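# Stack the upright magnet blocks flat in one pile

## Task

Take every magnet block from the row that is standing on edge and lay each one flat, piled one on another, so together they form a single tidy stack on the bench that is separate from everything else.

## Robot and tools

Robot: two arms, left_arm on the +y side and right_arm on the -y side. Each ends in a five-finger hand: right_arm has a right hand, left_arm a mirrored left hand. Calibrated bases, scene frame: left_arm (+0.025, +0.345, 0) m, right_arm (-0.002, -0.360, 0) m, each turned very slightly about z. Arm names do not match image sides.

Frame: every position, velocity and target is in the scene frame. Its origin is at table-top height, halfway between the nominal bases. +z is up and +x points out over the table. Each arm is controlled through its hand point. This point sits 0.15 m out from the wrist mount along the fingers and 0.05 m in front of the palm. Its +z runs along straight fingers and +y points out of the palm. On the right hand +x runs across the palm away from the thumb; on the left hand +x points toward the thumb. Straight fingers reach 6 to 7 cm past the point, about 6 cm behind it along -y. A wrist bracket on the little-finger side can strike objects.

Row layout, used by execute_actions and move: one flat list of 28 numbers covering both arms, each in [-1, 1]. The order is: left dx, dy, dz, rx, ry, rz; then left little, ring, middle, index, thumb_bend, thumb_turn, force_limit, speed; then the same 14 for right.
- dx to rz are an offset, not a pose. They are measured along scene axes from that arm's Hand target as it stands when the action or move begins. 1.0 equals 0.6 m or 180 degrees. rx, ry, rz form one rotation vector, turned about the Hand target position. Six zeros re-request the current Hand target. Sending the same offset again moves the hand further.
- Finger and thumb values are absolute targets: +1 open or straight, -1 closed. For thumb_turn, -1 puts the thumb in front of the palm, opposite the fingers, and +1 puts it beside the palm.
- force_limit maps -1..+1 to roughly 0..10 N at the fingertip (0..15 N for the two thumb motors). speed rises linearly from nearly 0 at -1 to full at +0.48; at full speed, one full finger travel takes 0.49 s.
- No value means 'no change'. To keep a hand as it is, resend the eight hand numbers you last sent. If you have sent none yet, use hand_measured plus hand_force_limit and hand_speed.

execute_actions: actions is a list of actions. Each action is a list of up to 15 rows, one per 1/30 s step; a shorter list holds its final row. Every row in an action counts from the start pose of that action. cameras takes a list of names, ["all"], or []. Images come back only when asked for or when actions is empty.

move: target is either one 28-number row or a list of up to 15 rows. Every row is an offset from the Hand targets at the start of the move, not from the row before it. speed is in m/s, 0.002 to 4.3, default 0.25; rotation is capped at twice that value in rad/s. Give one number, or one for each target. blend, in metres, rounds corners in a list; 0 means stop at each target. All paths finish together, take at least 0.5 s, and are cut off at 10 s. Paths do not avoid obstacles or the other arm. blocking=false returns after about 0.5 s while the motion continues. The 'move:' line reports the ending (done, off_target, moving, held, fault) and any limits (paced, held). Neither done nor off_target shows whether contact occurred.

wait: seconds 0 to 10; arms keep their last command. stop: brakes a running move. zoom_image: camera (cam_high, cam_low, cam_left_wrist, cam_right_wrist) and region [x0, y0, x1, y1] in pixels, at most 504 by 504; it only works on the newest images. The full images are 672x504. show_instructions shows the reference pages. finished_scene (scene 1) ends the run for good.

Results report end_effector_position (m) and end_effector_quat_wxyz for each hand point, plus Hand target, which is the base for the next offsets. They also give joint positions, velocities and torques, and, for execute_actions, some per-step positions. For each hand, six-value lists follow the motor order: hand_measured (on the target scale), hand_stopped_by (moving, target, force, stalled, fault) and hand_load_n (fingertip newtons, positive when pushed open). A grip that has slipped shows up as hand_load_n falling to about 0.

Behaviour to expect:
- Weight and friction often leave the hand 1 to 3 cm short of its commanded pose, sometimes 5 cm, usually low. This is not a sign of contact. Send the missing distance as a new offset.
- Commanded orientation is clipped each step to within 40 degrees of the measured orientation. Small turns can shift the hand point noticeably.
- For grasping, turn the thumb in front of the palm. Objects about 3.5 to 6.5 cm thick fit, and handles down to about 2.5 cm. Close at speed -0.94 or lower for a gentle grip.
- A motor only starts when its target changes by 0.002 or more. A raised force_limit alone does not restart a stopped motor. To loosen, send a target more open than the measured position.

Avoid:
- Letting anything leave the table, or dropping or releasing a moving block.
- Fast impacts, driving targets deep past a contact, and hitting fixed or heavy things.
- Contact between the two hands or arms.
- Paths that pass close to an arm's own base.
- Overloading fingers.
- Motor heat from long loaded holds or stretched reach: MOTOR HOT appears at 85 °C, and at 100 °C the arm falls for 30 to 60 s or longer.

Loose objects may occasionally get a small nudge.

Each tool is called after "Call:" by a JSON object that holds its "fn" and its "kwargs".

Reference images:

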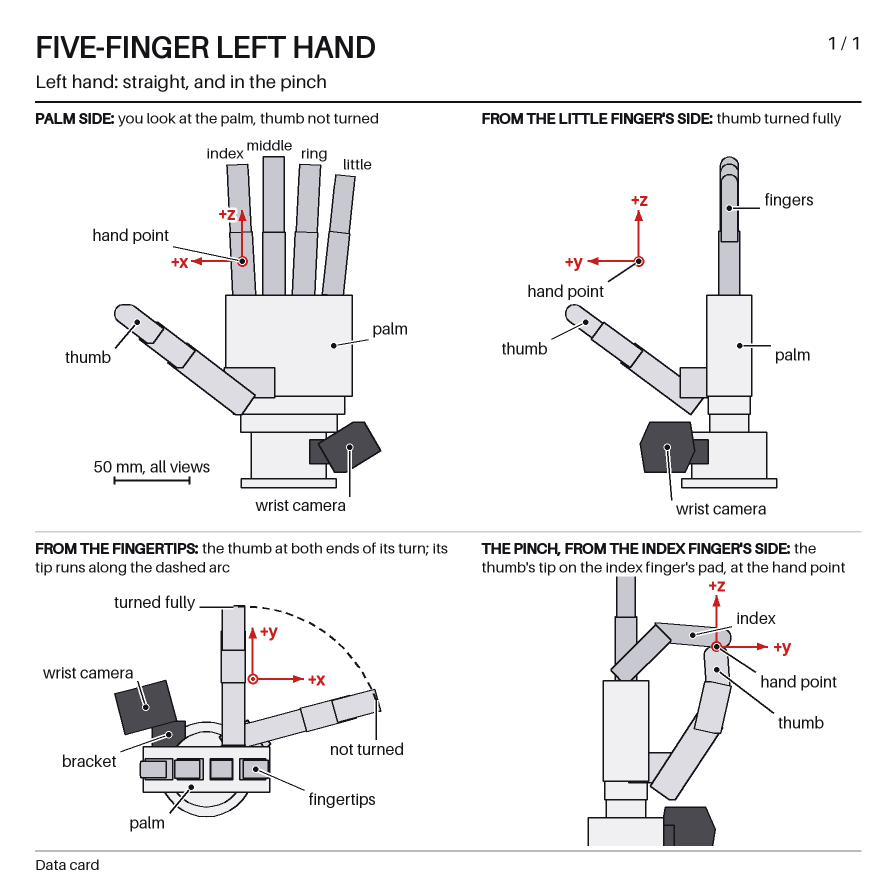

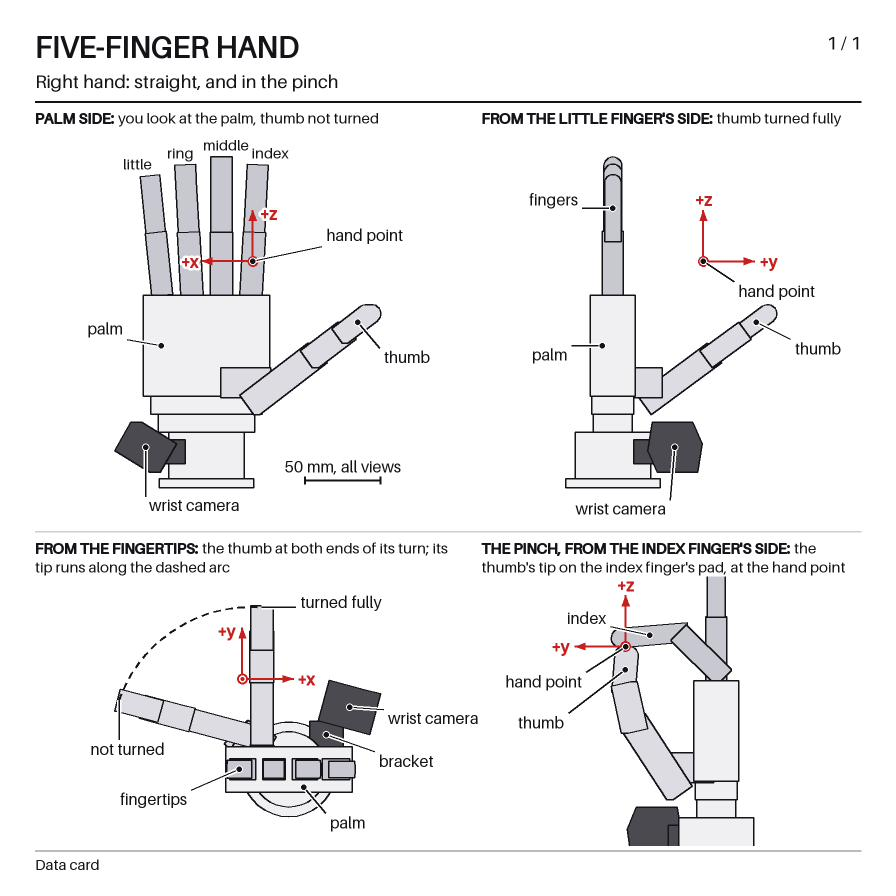

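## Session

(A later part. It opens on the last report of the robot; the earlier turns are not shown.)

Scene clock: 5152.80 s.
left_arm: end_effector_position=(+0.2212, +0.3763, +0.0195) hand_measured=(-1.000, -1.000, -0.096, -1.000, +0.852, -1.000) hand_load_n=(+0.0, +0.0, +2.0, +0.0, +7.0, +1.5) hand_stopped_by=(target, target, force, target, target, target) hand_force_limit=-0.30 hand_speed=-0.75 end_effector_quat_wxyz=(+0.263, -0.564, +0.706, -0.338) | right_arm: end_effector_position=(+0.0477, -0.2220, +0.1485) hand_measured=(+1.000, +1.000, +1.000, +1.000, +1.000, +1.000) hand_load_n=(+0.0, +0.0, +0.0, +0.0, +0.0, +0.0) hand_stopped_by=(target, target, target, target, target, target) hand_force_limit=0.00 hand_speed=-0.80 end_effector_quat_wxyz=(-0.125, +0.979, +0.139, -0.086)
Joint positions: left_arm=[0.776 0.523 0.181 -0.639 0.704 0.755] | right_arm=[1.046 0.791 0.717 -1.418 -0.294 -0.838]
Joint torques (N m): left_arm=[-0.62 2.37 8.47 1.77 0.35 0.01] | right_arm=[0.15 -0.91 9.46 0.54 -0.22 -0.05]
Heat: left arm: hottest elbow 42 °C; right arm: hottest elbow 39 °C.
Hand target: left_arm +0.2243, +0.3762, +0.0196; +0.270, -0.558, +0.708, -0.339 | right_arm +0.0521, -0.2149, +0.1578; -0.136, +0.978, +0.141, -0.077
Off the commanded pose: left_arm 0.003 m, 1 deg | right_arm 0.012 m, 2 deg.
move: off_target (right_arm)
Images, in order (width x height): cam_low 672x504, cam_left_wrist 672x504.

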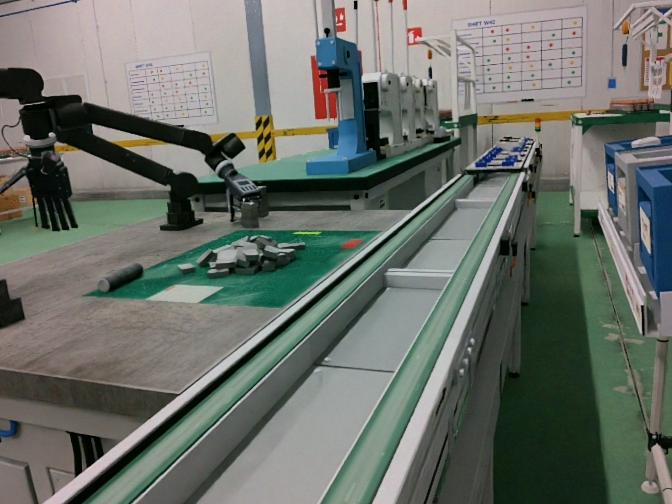

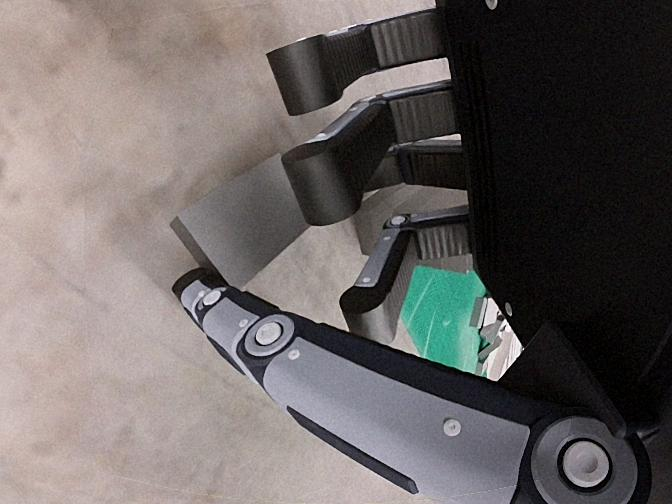

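Call:
{"fn": "move", "kwargs": {"target": [[0, 0, 0.004, 0, 0, 0, -1.0, -1, -0.03, -1, 0.90, -1, -0.3, -0.6, 0, 0, 0, 0, 0, 0, 1, 1, 1, 1, 1, 1, 0, -0.8], [-0.0055, 0.0055, 0.10, 0, 0, -0.028, -1.0, -1, 0.04, -1, 0.91, -1, -0.3, -0.6, 0, 0, 0, 0, 0, 0, 1, 1, 1, 1, 1, 1, 0, -0.8], [-0.0055, 0.0055, 0.018, 0, 0, -0.028, -1.0, -1, 0.04, -1, 0.91, -1, -0.3, -0.6, 0, 0, 0, 0, 0, 0, 1, 1, 1, 1, 1, 1, 0, -0.8]], "speed": [0.05, 0.12, 0.08], "cameras": ["cam_left_wrist"]}}

Call:
{"fn": "zoom_image", "kwargs": {"camera": "cam_left_wrist", "region": [60, 80, 380, 320]}}

Scene clock: 5175.83 s.
left_arm: end_effector_position=(+0.2191, +0.3770, +0.0316) hand_measured=(-1.000, -1.000, +0.040, -1.000, +0.910, -1.000) hand_load_n=(+0.0, +0.0, +0.0, +0.0, +0.0, +0.0) hand_stopped_by=(target, target, target, target, target, target) hand_force_limit=-0.30 hand_speed=-0.60 end_effector_quat_wxyz=(+0.251, -0.528, +0.732, -0.351) | right_arm: end_effector_position=(+0.0477, -0.2220, +0.1485) hand_measured=(+1.000, +1.000, +1.000, +1.000, +1.000, +1.000) hand_load_n=(+0.0, +0.0, +0.0, +0.0, +0.0, +0.0) hand_stopped_by=(target, target, target, target, target, target) hand_force_limit=0.00 hand_speed=-0.80 end_effector_quat_wxyz=(-0.125, +0.979, +0.139, -0.086)
Joint positions: left_arm=[0.816 0.579 0.233 -0.729 0.777 0.909] | right_arm=[1.046 0.791 0.717 -1.418 -0.294 -0.838]
Joint torques (N m): left_arm=[0.5 3.6 8.7 1.52 0.46 0.09] | right_arm=[0.09 -0.91 9.47 0.54 -0.22 -0.05]
Heat: left arm: hottest elbow 43 °C; right arm: hottest elbow 39 °C.
Hand target: left_arm +0.2210, +0.3796, +0.0303; +0.255, -0.527, +0.732, -0.350 | right_arm +0.0521, -0.2149, +0.1578; -0.136, +0.978, +0.141, -0.077
Off the commanded pose: left_arm 0.003 m, 0 deg | right_arm 0.012 m, 2 deg.
move: off_target (right_arm); target 2's new numbers were sent with left_arm's hand 0.026 m and 2 deg from that target
Images, in order (width x height): cam_left_wrist 672x504.

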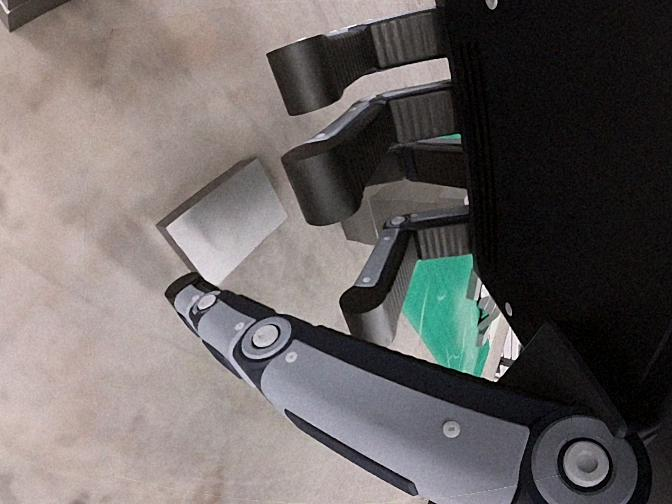

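Scaled by 1.575 from the camera's 672x504 image, which has a finer 960x720 frame.

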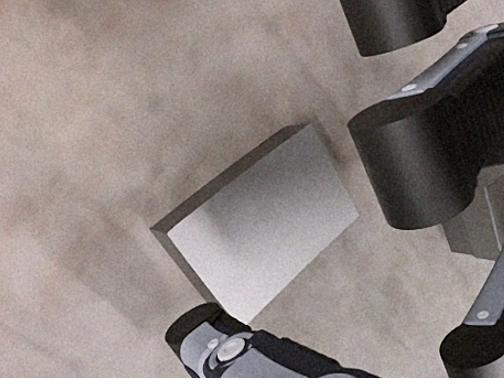

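Call:
{"fn": "move", "kwargs": {"target": [[-0.0027, 0.0032, 0.06, 0, 0, 0, -1.0, -1, 0.04, -1, 0.91, -1, -0.3, -0.6, 0, 0, 0, 0, 0, 0, 1, 1, 1, 1, 1, 1, 0, -0.8], [-0.0027, 0.0032, -0.0138, 0, 0, 0, -1.0, -1, 0.04, -1, 0.91, -1, -0.3, -0.6, 0, 0, 0, 0, 0, 0, 1, 1, 1, 1, 1, 1, 0, -0.8], [-0.0027, 0.0032, -0.014, 0, 0, 0, -1.0, -1, 0.02, -1, 0.85, -1, -0.3, -0.7, 0, 0, 0, 0, 0, 0, 1, 1, 1, 1, 1, 1, 0, -0.8]], "speed": [0.12, 0.08, 0.05], "cameras": ["cam_left_wrist"]}}

Call:
{"fn": "zoom_image", "kwargs": {"camera": "cam_left_wrist", "region": [60, 80, 380, 320]}}

Scene clock: 5197.63 s.
left_arm: end_effector_position=(+0.2176, +0.3790, +0.0232) hand_measured=(-1.000, -1.000, +0.020, -1.000, +0.850, -1.000) hand_load_n=(+0.0, +0.0, +0.0, +0.0, +0.0, +0.0) hand_stopped_by=(target, target, target, target, target, target) hand_force_limit=-0.30 hand_speed=-0.70 end_effector_quat_wxyz=(+0.251, -0.528, +0.731, -0.351) | right_arm: end_effector_position=(+0.0477, -0.2220, +0.1485) hand_measured=(+1.000, +1.000, +1.000, +1.000, +1.000, +1.000) hand_load_n=(+0.0, +0.0, +0.0, +0.0, +0.0, -0.5) hand_stopped_by=(target, target, target, target, target, target) hand_force_limit=0.00 hand_speed=-0.80 end_effector_quat_wxyz=(-0.125, +0.979, +0.139, -0.086)
Joint positions: left_arm=[0.834 0.606 0.217 -0.701 0.785 0.931] | right_arm=[1.046 0.791 0.717 -1.418 -0.294 -0.838]
Joint velocities: left_arm=[within noise] | right_arm=[0.005 -0.005 -0.017 0.002 -0.022 -0.154]
Joint torques (N m): left_arm=[0.5 3.43 8.58 1.5 0.48 0.1] | right_arm=[0.09 -0.97 9.46 0.51 -0.22 -0.06]
Heat: left arm: hottest elbow 42 °C; right arm: hottest elbow 39 °C.
Hand target: left_arm +0.2194, +0.3815, +0.0220; +0.255, -0.527, +0.731, -0.350 | right_arm +0.0521, -0.2149, +0.1578; -0.136, +0.978, +0.141, -0.077
Off the commanded pose: left_arm 0.003 m, 0 deg | right_arm 0.012 m, 2 deg.
move: off_target (right_arm)
Images, in order (width x height): cam_left_wrist 672x504.

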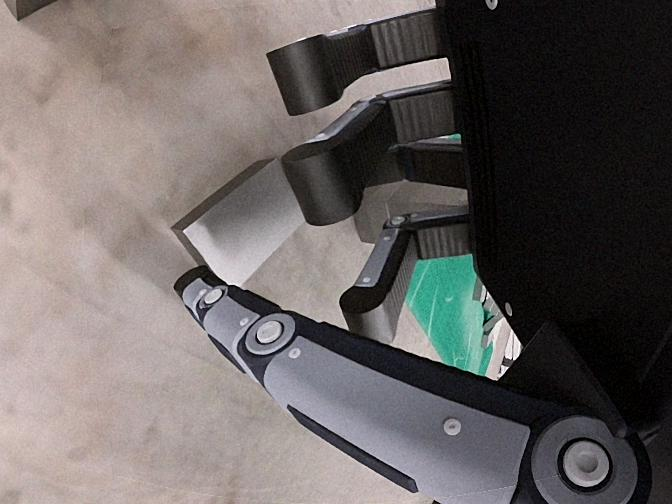

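Scaled by 1.575 from the camera's 672x504 image, which has a finer 960x720 frame.

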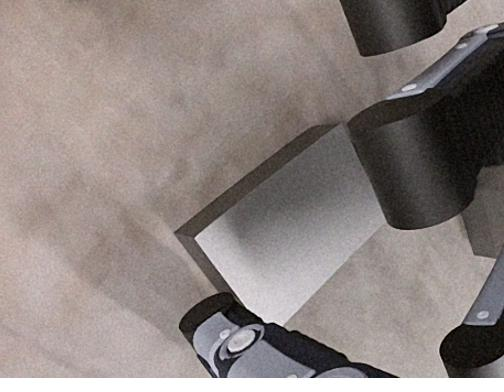

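Call:
{"fn": "move", "kwargs": {"target": [[0.0, 0.0017, -0.0022, 0, 0, 0, -1.0, -1, 0.02, -1, 0.85, -1, -0.3, -0.7, 0, 0, 0, 0, 0, 0, 1, 1, 1, 1, 1, 1, 0, -0.8], [0.0, 0.0017, -0.0022, 0, 0, 0, -1.0, -1, -0.5, -1, 0.85, -1, -0.25, -0.78, 0, 0, 0, 0, 0, 0, 1, 1, 1, 1, 1, 1, 0, -0.8]], "speed": [0.05, 0.05], "cameras": ["cam_left_wrist"]}}

Call:
{"fn": "zoom_image", "kwargs": {"camera": "cam_left_wrist", "region": [130, 155, 290, 275]}}

Scene clock: 5213.97 s.
left_arm: end_effector_position=(+0.2180, +0.3792, +0.0223) hand_measured=(-1.000, -1.000, -0.098, -1.000, +0.852, -1.000) hand_load_n=(+0.0, +0.0, +5.0, +0.0, +6.0, +0.5) hand_stopped_by=(target, target, force, target, target, target) hand_force_limit=-0.25 hand_speed=-0.78 end_effector_quat_wxyz=(+0.250, -0.528, +0.731, -0.352) | right_arm: end_effector_position=(+0.0477, -0.2220, +0.1485) hand_measured=(+1.000, +1.000, +1.000, +1.000, +1.000, +1.000) hand_load_n=(+0.0, +0.0, +0.0, +0.5, +0.0, +0.0) hand_stopped_by=(target, target, target, target, target, target) hand_force_limit=0.00 hand_speed=-0.80 end_effector_quat_wxyz=(-0.125, +0.979, +0.139, -0.086)
Joint positions: left_arm=[0.834 0.616 0.217 -0.695 0.786 0.931] | right_arm=[1.046 0.791 0.717 -1.418 -0.294 -0.838]
Joint torques (N m): left_arm=[0.85 3.43 8.46 1.5 0.52 0.14] | right_arm=[0.15 -0.97 9.46 0.55 -0.22 -0.05]
Heat: left arm: hottest elbow 42 °C; right arm: hottest elbow 39 °C.
Hand target: left_arm +0.2194, +0.3825, +0.0206; +0.255, -0.527, +0.732, -0.350 | right_arm +0.0521, -0.2149, +0.1578; -0.136, +0.978, +0.141, -0.077
Off the commanded pose: left_arm 0.004 m, 1 deg | right_arm 0.012 m, 2 deg.
move: off_target (right_arm)
Images, in order (width x height): cam_left_wrist 672x504.

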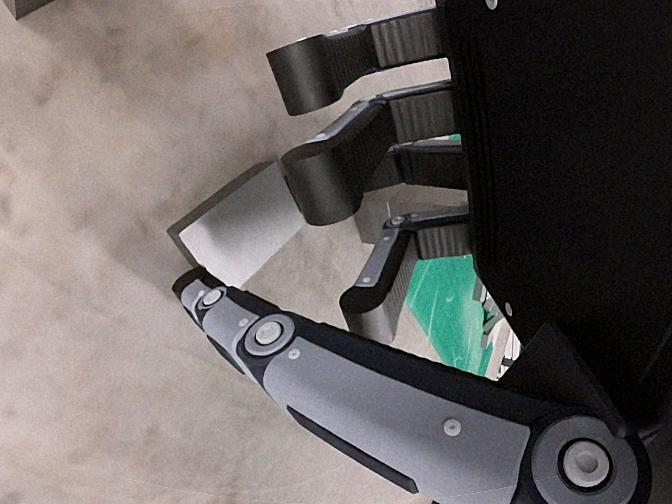

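Scaled by 3.150 from the camera's 672x504 image, which has a finer 960x720 frame.

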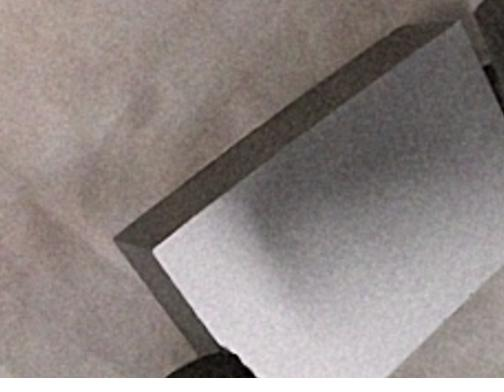

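Call:
{"fn": "move", "kwargs": {"target": [0, 0, 0.05, 0, 0, 0, -1.0, -1, -0.5, -1, 0.85, -1, -0.25, -0.78, 0, 0, 0, 0, 0, 0, 1, 1, 1, 1, 1, 1, 0, -0.8], "speed": 0.05, "cameras": ["cam_left_wrist"]}}

Call:
{"fn": "zoom_image", "kwargs": {"camera": "cam_left_wrist", "region": [130, 155, 290, 275]}}

Scene clock: 5227.40 s.
left_arm: end_effector_position=(+0.2084, +0.3699, +0.0267) hand_measured=(-1.000, -1.000, -0.098, -1.000, +0.852, -1.000) hand_load_n=(+0.0, +0.0, +4.5, +0.0, +6.0, +0.5) hand_stopped_by=(target, target, force, target, target, target) hand_force_limit=-0.25 hand_speed=-0.78 end_effector_quat_wxyz=(+0.232, -0.537, +0.730, -0.354) | right_arm: end_effector_position=(+0.0477, -0.2220, +0.1485) hand_measured=(+1.000, +1.000, +1.000, +1.000, +1.000, +1.000) hand_load_n=(+0.0, +0.0, +0.0, +0.0, +0.0, +0.0) hand_stopped_by=(target, target, target, target, target, target) hand_force_limit=0.00 hand_speed=-0.80 end_effector_quat_wxyz=(-0.125, +0.979, +0.139, -0.086)
Joint positions: left_arm=[0.834 0.575 0.227 -0.786 0.783 0.931] | right_arm=[1.046 0.791 0.717 -1.418 -0.294 -0.838]
Joint torques (N m): left_arm=[0.32 1.85 13.37 0.31 0.53 0.06] | right_arm=[0.09 -0.97 9.46 0.53 -0.22 -0.06]
Heat: left arm: hottest elbow 42 °C; right arm: hottest elbow 39 °C.
Hand target: left_arm +0.2194, +0.3825, +0.0507; +0.255, -0.526, +0.732, -0.350 | right_arm +0.0521, -0.2149, +0.1578; -0.136, +0.978, +0.141, -0.077
Off the commanded pose: left_arm 0.029 m, 3 deg | right_arm 0.012 m, 2 deg.
move: off_target (left_arm, right_arm)
Images, in order (width x height): cam_left_wrist 672x504.

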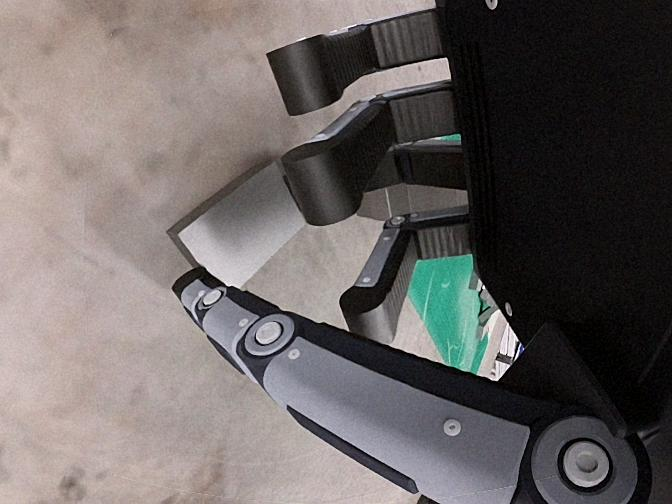

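Scaled by 3.150 from the camera's 672x504 image, which has a finer 960x720 frame.

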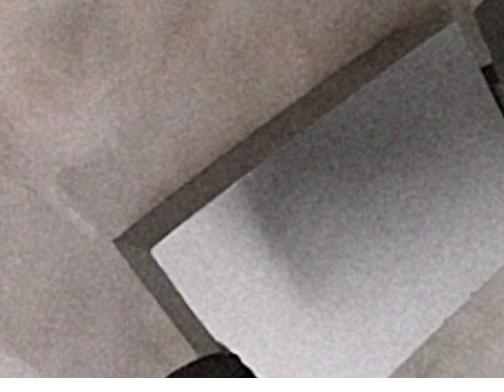

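Call:
{"fn": "move", "kwargs": {"target": [0.005, 0.005, 0.18, 0, 0, 0, -1.0, -1, -0.5, -1, 0.85, -1, -0.25, -0.78, 0, 0, 0, 0, 0, 0, 1, 1, 1, 1, 1, 1, 0, -0.8], "speed": 0.08, "cameras": ["cam_left_wrist"]}}

Call:
{"fn": "zoom_image", "kwargs": {"camera": "cam_left_wrist", "region": [130, 155, 290, 275]}}

Scene clock: 5244.43 s.
left_arm: end_effector_position=(+0.2157, +0.3760, +0.1328) hand_measured=(-1.000, -1.000, -0.098, -1.000, +0.852, -1.000) hand_load_n=(+0.0, +0.0, +4.5, +0.0, +6.0, +0.0) hand_stopped_by=(target, target, force, target, target, target) hand_force_limit=-0.25 hand_speed=-0.78 end_effector_quat_wxyz=(+0.228, -0.539, +0.730, -0.354) | right_arm: end_effector_position=(+0.0477, -0.2220, +0.1485) hand_measured=(+1.000, +1.000, +1.000, +1.000, +1.000, +1.000) hand_load_n=(+0.0, +0.0, +0.0, +0.0, +0.0, +0.0) hand_stopped_by=(target, target, target, target, target, target) hand_force_limit=0.00 hand_speed=-0.80 end_effector_quat_wxyz=(-0.125, +0.979, +0.139, -0.086)
Joint positions: left_arm=[0.826 0.529 0.501 -1.107 0.779 0.922] | right_arm=[1.046 0.791 0.717 -1.418 -0.294 -0.838]
Joint torques (N m): left_arm=[0.91 1.9 14.16 0.39 0.63 0.14] | right_arm=[0.15 -0.97 9.46 0.53 -0.22 -0.05]
Heat: left arm: hottest elbow 45 °C; right arm: hottest elbow 39 °C.
Hand target: left_arm +0.2224, +0.3855, +0.1586; +0.255, -0.527, +0.731, -0.350 | right_arm +0.0521, -0.2149, +0.1578; -0.136, +0.978, +0.141, -0.077
Off the commanded pose: left_arm 0.028 m, 3 deg | right_arm 0.012 m, 2 deg.
move: off_target (left_arm, right_arm)
Images, in order (width x height): cam_left_wrist 672x504.

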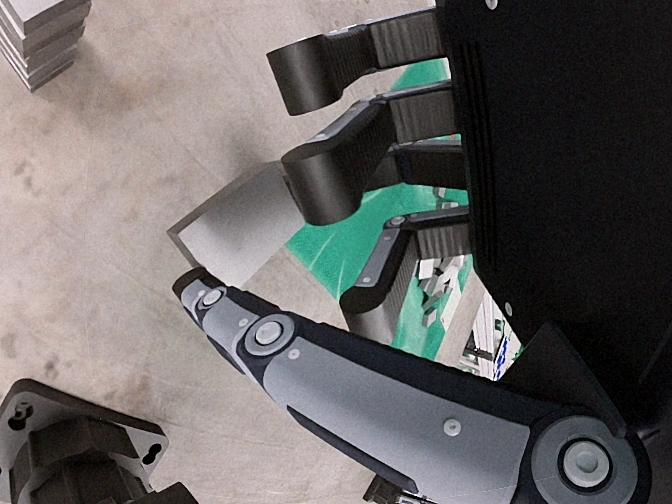

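Scaled by 3.150 from the camera's 672x504 image, which has a finer 960x720 frame.

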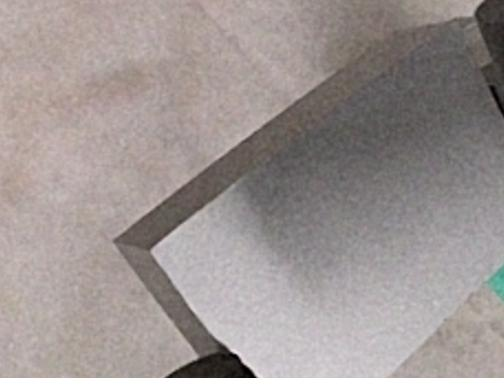

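Call:
{"fn": "move", "kwargs": {"target": [[0.1163, -0.1192, 0.014, 0, 0, -0.0167, -1.0, -1, -0.5, -1, 0.85, -1, -0.25, -0.78, 0, 0, 0, 0, 0, 0, 1, 1, 1, 1, 1, 1, 0, -0.8], [0.1163, -0.1112, -0.066, 0, 0, -0.0167, -1.0, -1, -0.5, -1, 0.85, -1, -0.25, -0.78, 0, 0, 0, 0, 0, 0, 1, 1, 1, 1, 1, 1, 0, -0.8]], "speed": [0.12, 0.08], "cameras": ["cam_left_wrist", "cam_low", "cam_high"]}}

Call:
{"fn": "zoom_image", "kwargs": {"camera": "cam_left_wrist", "region": [130, 155, 290, 275]}}

Call:
{"fn": "zoom_image", "kwargs": {"camera": "cam_low", "region": [232, 180, 268, 231]}}

Scene clock: 5276.23 s.
left_arm: end_effector_position=(+0.2852, +0.3156, +0.1150) hand_measured=(-1.000, -1.000, -0.098, -1.000, +0.852, -1.000) hand_load_n=(+0.0, +0.0, +5.0, +0.5, +6.0, +0.0) hand_stopped_by=(target, target, force, target, target, target) hand_force_limit=-0.25 hand_speed=-0.78 end_effector_quat_wxyz=(+0.235, -0.512, +0.747, -0.353) | right_arm: end_effector_position=(+0.0477, -0.2220, +0.1485) hand_measured=(+1.000, +1.000, +1.000, +1.000, +1.000, +1.000) hand_load_n=(+0.0, +0.5, +0.0, +0.0, +0.0, +0.0) hand_stopped_by=(target, target, target, target, target, target) hand_force_limit=0.00 hand_speed=-0.80 end_effector_quat_wxyz=(-0.125, +0.979, +0.139, -0.086)
Joint positions: left_arm=[0.262 0.59 0.434 -0.644 0.466 0.418] | right_arm=[1.046 0.791 0.717 -1.418 -0.294 -0.838]
Joint torques (N m): left_arm=[0.97 2.08 10.1 2.19 0.38 0.12] | right_arm=[0.15 -1.03 9.46 0.53 -0.22 -0.05]
Heat: left arm: hottest elbow 48 °C; right arm: hottest elbow 39 °C.
Hand target: left_arm +0.2923, +0.3189, +0.1191; +0.246, -0.507, +0.745, -0.357 | right_arm +0.0521, -0.2149, +0.1578; -0.136, +0.978, +0.141, -0.077
Off the commanded pose: left_arm 0.009 m, 1 deg | right_arm 0.012 m, 2 deg.
move: off_target (right_arm)
Images, in order (width x height): cam_high 672x504, cam_low 672x504, cam_left_wrist 672x504.

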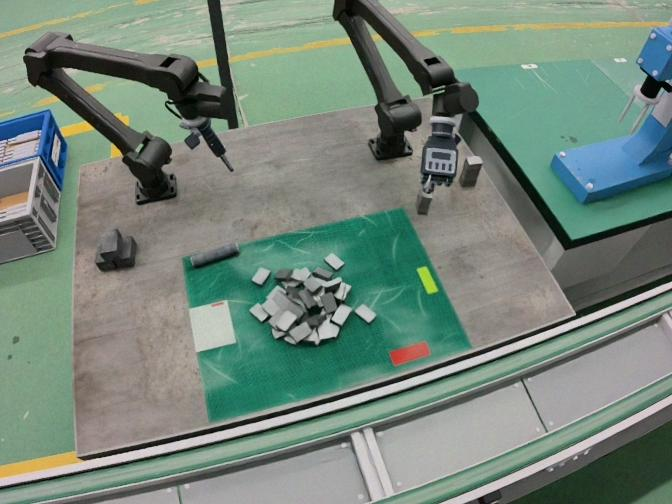

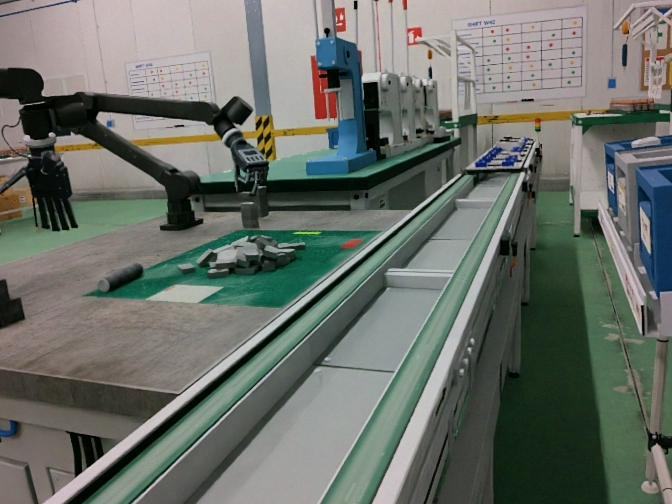

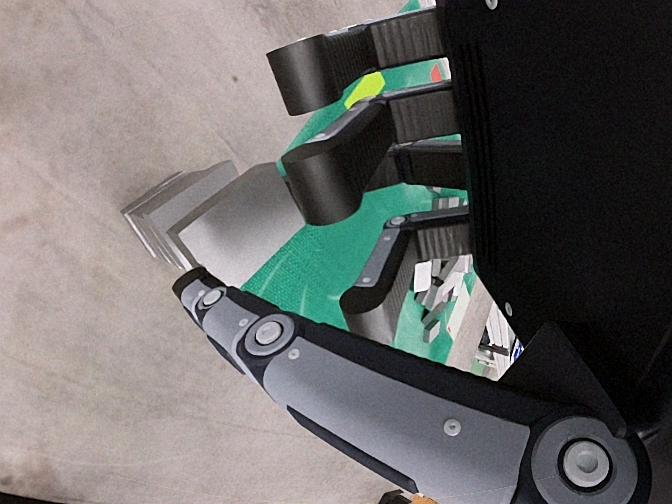

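Scaled by 3.150 from the camera's 672x504 image, which has a finer 960x720 frame.

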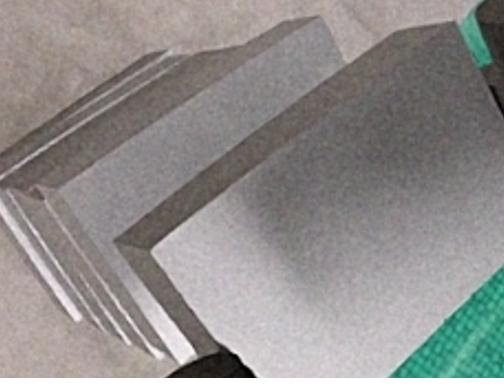

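Scaled by 9.882 from the camera's 672x504 image, which has a finer 960x720 frame.

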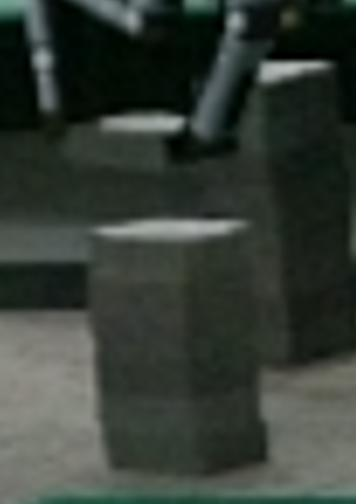

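Call:
{"fn": "zoom_image", "kwargs": {"camera": "cam_left_wrist", "region": [115, 185, 215, 285]}}

Call:
{"fn": "zoom_image", "kwargs": {"camera": "cam_left_wrist", "region": [200, 140, 300, 240]}}

Scaled by 5.040 from the camera's 672x504 image, which has a finer 960x720 frame.

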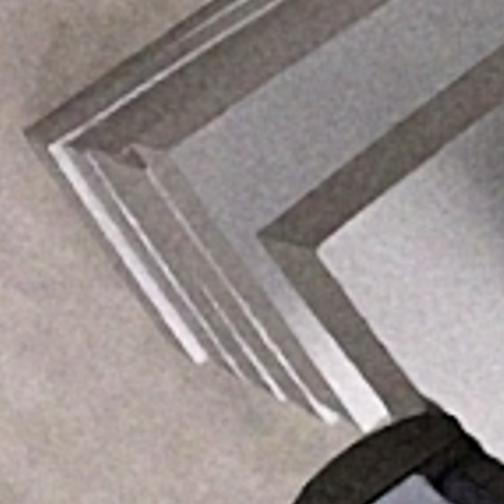

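Scaled by 5.040 from the camera's 672x504 image, which has a finer 960x720 frame.

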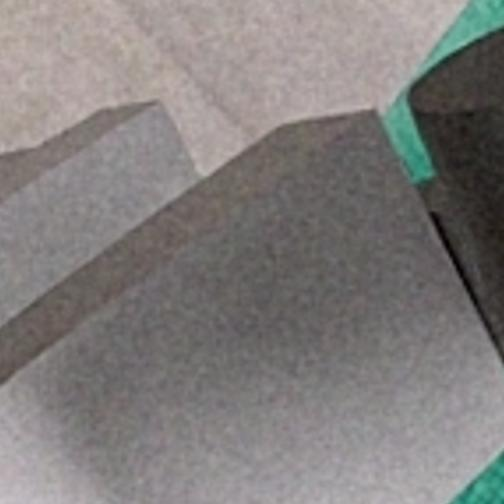

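Call:
{"fn": "move", "kwargs": {"target": [0.0003, 0.0005, -0.030, 0, 0, -0.0067, -1.0, -1, -0.5, -1, 0.85, -1, -0.25, -0.78, 0, 0, 0, 0, 0, 0, 1, 1, 1, 1, 1, 1, 0, -0.8], "speed": 0.06, "cameras": ["cam_left_wrist", "cam_low", "cam_high"]}}

Call:
{"fn": "zoom_image", "kwargs": {"camera": "cam_left_wrist", "region": [115, 185, 215, 285]}}

Call:
{"fn": "zoom_image", "kwargs": {"camera": "cam_left_wrist", "region": [200, 140, 300, 240]}}

Call:
{"fn": "zoom_image", "kwargs": {"camera": "cam_low", "region": [232, 180, 268, 231]}}

Scene clock: 5326.93 s.
left_arm: end_effector_position=(+0.2856, +0.3151, +0.0980) hand_measured=(-1.000, -1.000, -0.098, -1.000, +0.852, -1.000) hand_load_n=(+0.5, +0.0, +5.0, +0.0, +6.0, +0.5) hand_stopped_by=(target, target, force, target, target, target) hand_force_limit=-0.25 hand_speed=-0.78 end_effector_quat_wxyz=(+0.231, -0.503, +0.752, -0.357) | right_arm: end_effector_position=(+0.0477, -0.2220, +0.1485) hand_measured=(+1.000, +1.000, +1.000, +1.000, +1.000, +1.000) hand_load_n=(+0.0, +0.0, +0.0, +0.0, +0.0, +0.0) hand_stopped_by=(target, target, target, target, target, target) hand_force_limit=0.00 hand_speed=-0.80 end_effector_quat_wxyz=(-0.125, +0.979, +0.139, -0.086)
Joint positions: left_arm=[0.27 0.617 0.397 -0.589 0.488 0.441] | right_arm=[1.046 0.791 0.717 -1.418 -0.294 -0.838]
Joint torques (N m): left_arm=[1.03 2.08 9.83 2.15 0.4 0.13] | right_arm=[0.21 -0.97 9.47 0.54 -0.22 -0.05]
Heat: left arm: hottest elbow 46 °C; right arm: hottest elbow 39 °C.
Hand target: left_arm +0.2923, +0.3191, +0.1010; +0.242, -0.499, +0.750, -0.359 | right_arm +0.0521, -0.2149, +0.1578; -0.136, +0.978, +0.141, -0.077
Off the commanded pose: left_arm 0.009 m, 1 deg | right_arm 0.012 m, 2 deg.
move: off_target (right_arm)
Images, in order (width x height): cam_high 672x504, cam_low 672x504, cam_left_wrist 672x504.

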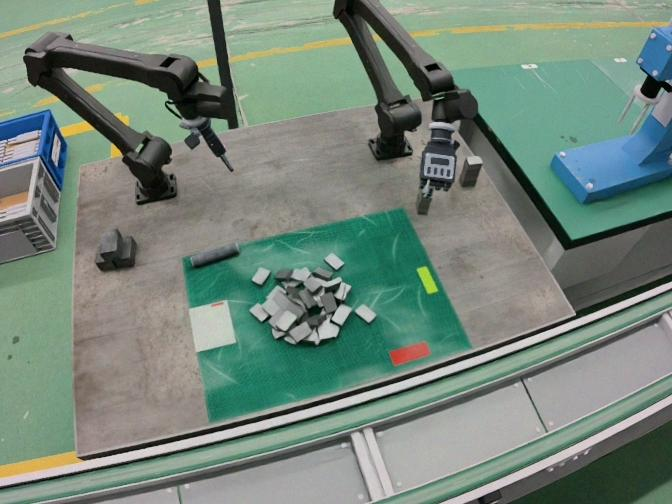

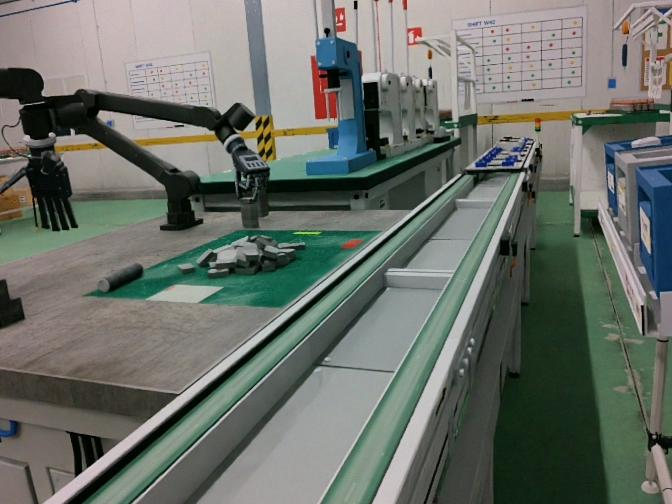

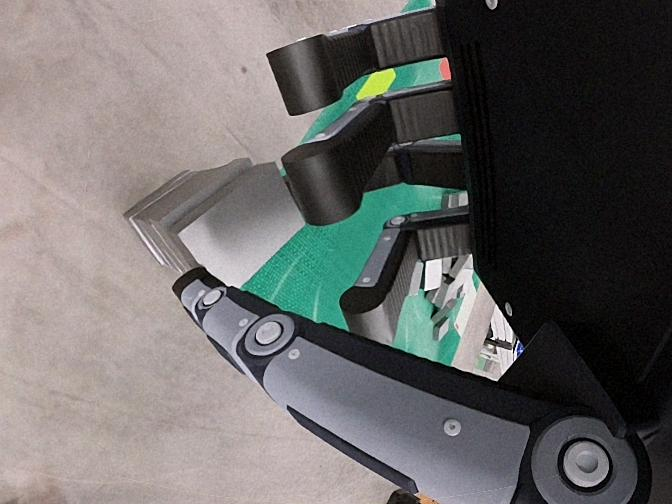

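Scaled by 5.040 from the camera's 672x504 image, which has a finer 960x720 frame.

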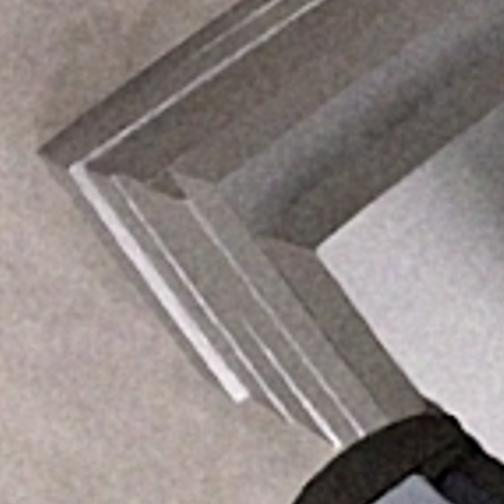

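Scaled by 5.040 from the camera's 672x504 image, which has a finer 960x720 frame.

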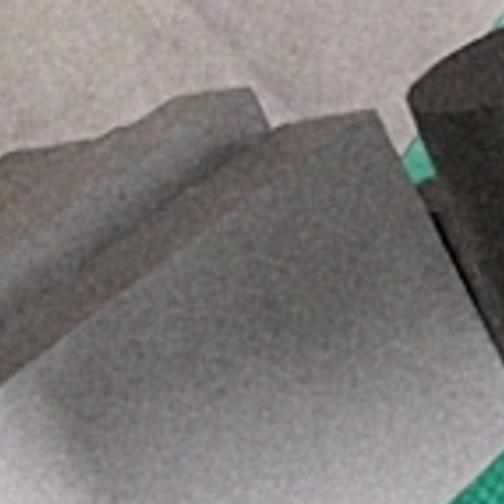

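Scaled by 9.882 from the camera's 672x504 image, which has a finer 960x720 frame.

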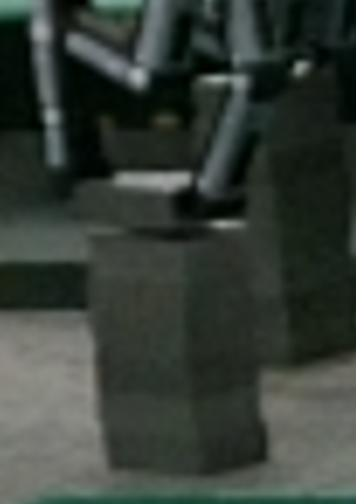

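Call:
{"fn": "move", "kwargs": {"target": [0.0, 0.0012, -0.0040, 0, 0, 0, -1.0, -1, -0.5, -1, 0.85, -1, -0.25, -0.78, 0, 0, 0, 0, 0, 0, 1, 1, 1, 1, 1, 1, 0, -0.8], "speed": 0.05, "cameras": ["cam_left_wrist", "cam_low"]}}

Call:
{"fn": "zoom_image", "kwargs": {"camera": "cam_left_wrist", "region": [115, 185, 215, 285]}}

Call:
{"fn": "zoom_image", "kwargs": {"camera": "cam_left_wrist", "region": [200, 140, 300, 240]}}

Call:
{"fn": "zoom_image", "kwargs": {"camera": "cam_low", "region": [232, 180, 268, 231]}}

Scene clock: 5353.77 s.
left_arm: end_effector_position=(+0.2857, +0.3158, +0.0956) hand_measured=(-1.000, -1.000, -0.098, -1.000, +0.852, -1.000) hand_load_n=(+0.5, +0.0, +5.0, +0.0, +6.0, +0.5) hand_stopped_by=(target, target, force, target, target, target) hand_force_limit=-0.25 hand_speed=-0.78 end_effector_quat_wxyz=(+0.231, -0.504, +0.752, -0.357) | right_arm: end_effector_position=(+0.0477, -0.2220, +0.1485) hand_measured=(+1.000, +1.000, +1.000, +1.000, +1.000, +1.000) hand_load_n=(+0.0, +0.0, +0.0, +0.0, +0.0, +0.0) hand_stopped_by=(target, target, target, target, target, target) hand_force_limit=0.00 hand_speed=-0.80 end_effector_quat_wxyz=(-0.125, +0.979, +0.139, -0.086)
Joint positions: left_arm=[0.273 0.621 0.392 -0.581 0.491 0.444] | right_arm=[1.046 0.791 0.717 -1.418 -0.294 -0.838]
Joint torques (N m): left_arm=[1.03 1.9 9.8 2.17 0.38 0.13] | right_arm=[0.15 -0.91 9.46 0.54 -0.21 -0.06]
Heat: left arm: hottest elbow 44 °C; right arm: hottest elbow 39 °C.
Hand target: left_arm +0.2924, +0.3198, +0.0987; +0.242, -0.499, +0.750, -0.359 | right_arm +0.0521, -0.2149, +0.1578; -0.136, +0.978, +0.141, -0.077
Off the commanded pose: left_arm 0.008 m, 1 deg | right_arm 0.012 m, 2 deg.
move: off_target (right_arm)
Images, in order (width x height): cam_low 672x504, cam_left_wrist 672x504.

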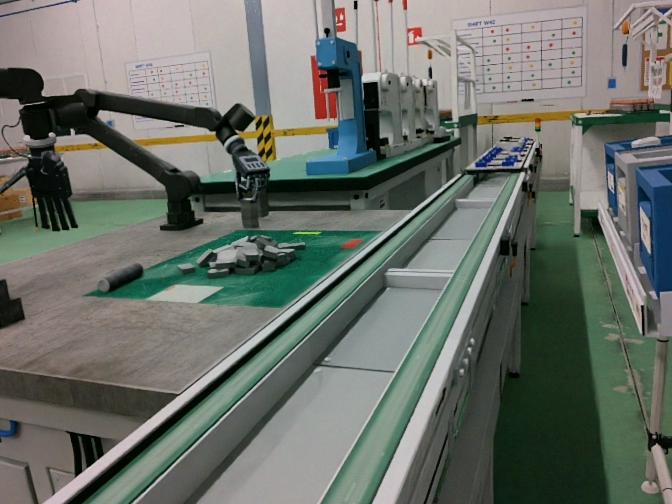

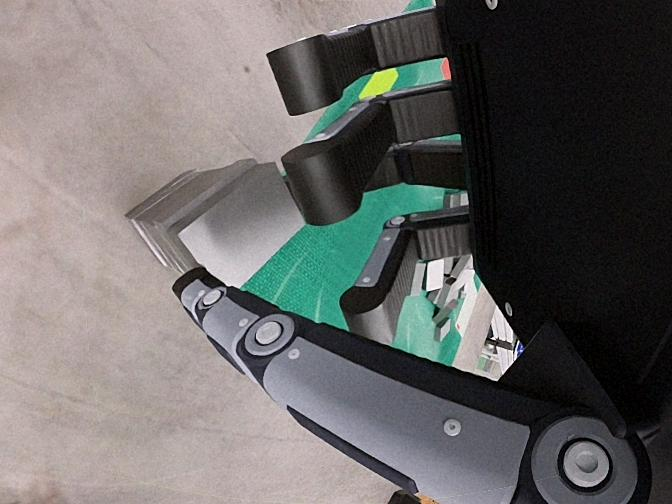

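Scaled by 5.040 from the camera's 672x504 image, which has a finer 960x720 frame.

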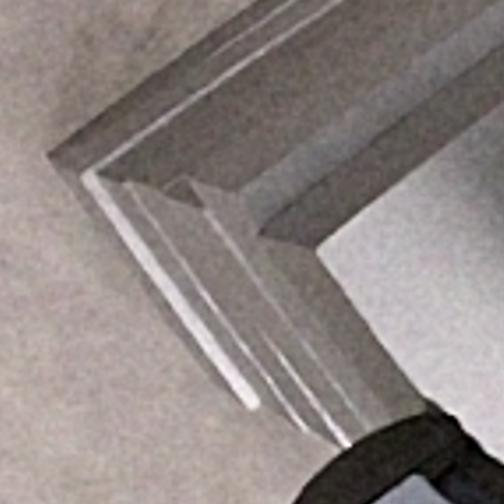

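Scaled by 5.040 from the camera's 672x504 image, which has a finer 960x720 frame.

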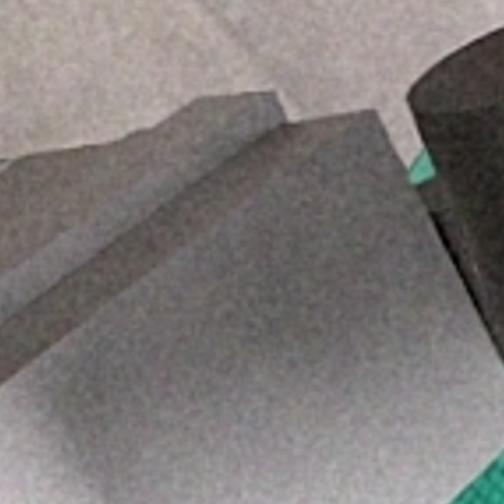

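Scaled by 9.882 from the camera's 672x504 image, which has a finer 960x720 frame.

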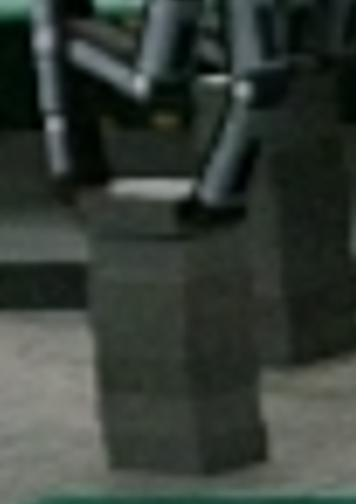

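Call:
{"fn": "move", "kwargs": {"target": [-0.0005, 0.0022, 0.0, 0, 0, 0, -1.0, -1, -0.5, -1, 0.85, -1, -0.25, -0.78, 0, 0, 0, 0, 0, 0, 1, 1, 1, 1, 1, 1, 0, -0.8], "speed": 0.05, "cameras": ["cam_left_wrist"]}}

Call:
{"fn": "zoom_image", "kwargs": {"camera": "cam_left_wrist", "region": [115, 185, 215, 285]}}

Call:
{"fn": "zoom_image", "kwargs": {"camera": "cam_left_wrist", "region": [200, 140, 300, 240]}}

Scene clock: 5367.37 s.
left_arm: end_effector_position=(+0.2859, +0.3172, +0.0958) hand_measured=(-1.000, -1.000, -0.098, -1.000, +0.852, -1.000) hand_load_n=(+0.0, +0.0, +4.5, +0.0, +5.5, +0.5) hand_stopped_by=(target, target, force, target, target, target) hand_force_limit=-0.25 hand_speed=-0.78 end_effector_quat_wxyz=(+0.232, -0.503, +0.752, -0.357) | right_arm: end_effector_position=(+0.0477, -0.2220, +0.1485) hand_measured=(+1.000, +1.000, +1.000, +1.000, +1.000, +1.000) hand_load_n=(+0.0, +0.0, +0.0, +0.0, +0.0, +0.0) hand_stopped_by=(target, target, target, target, target, target) hand_force_limit=0.00 hand_speed=-0.80 end_effector_quat_wxyz=(-0.125, +0.979, +0.139, -0.086)
Joint positions: left_arm=[0.281 0.622 0.392 -0.581 0.496 0.45] | right_arm=[1.046 0.791 0.717 -1.418 -0.294 -0.838]
Joint torques (N m): left_arm=[1.03 2.26 9.85 2.09 0.4 0.14] | right_arm=[0.15 -0.97 9.47 0.53 -0.22 -0.06]
Heat: left arm: hottest elbow 43 °C; right arm: hottest elbow 39 °C.
Hand target: left_arm +0.2921, +0.3212, +0.0987; +0.242, -0.499, +0.750, -0.359 | right_arm +0.0521, -0.2149, +0.1578; -0.136, +0.978, +0.141, -0.077
Off the commanded pose: left_arm 0.008 m, 1 deg | right_arm 0.012 m, 2 deg.
move: off_target (right_arm)
Images, in order (width x height): cam_left_wrist 672x504.

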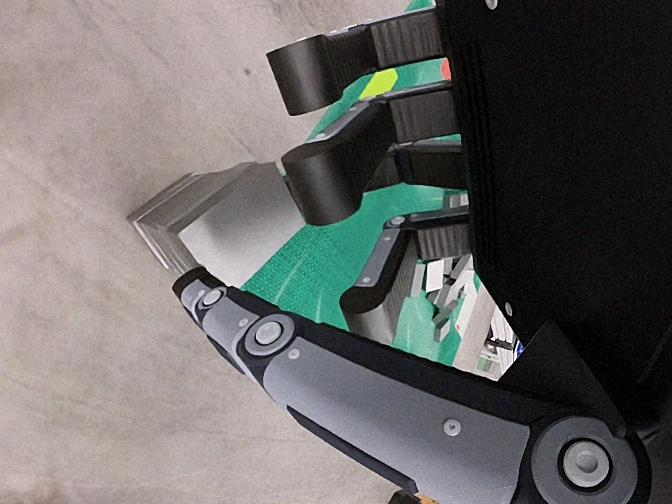

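Scaled by 5.040 from the camera's 672x504 image, which has a finer 960x720 frame.

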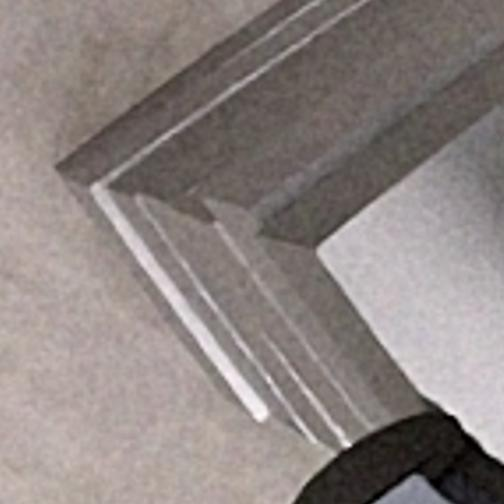

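Scaled by 5.040 from the camera's 672x504 image, which has a finer 960x720 frame.

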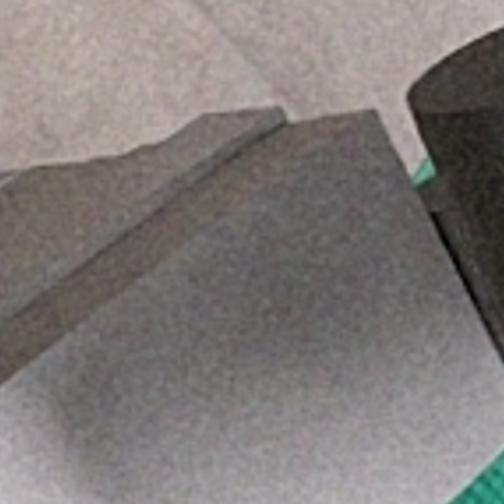

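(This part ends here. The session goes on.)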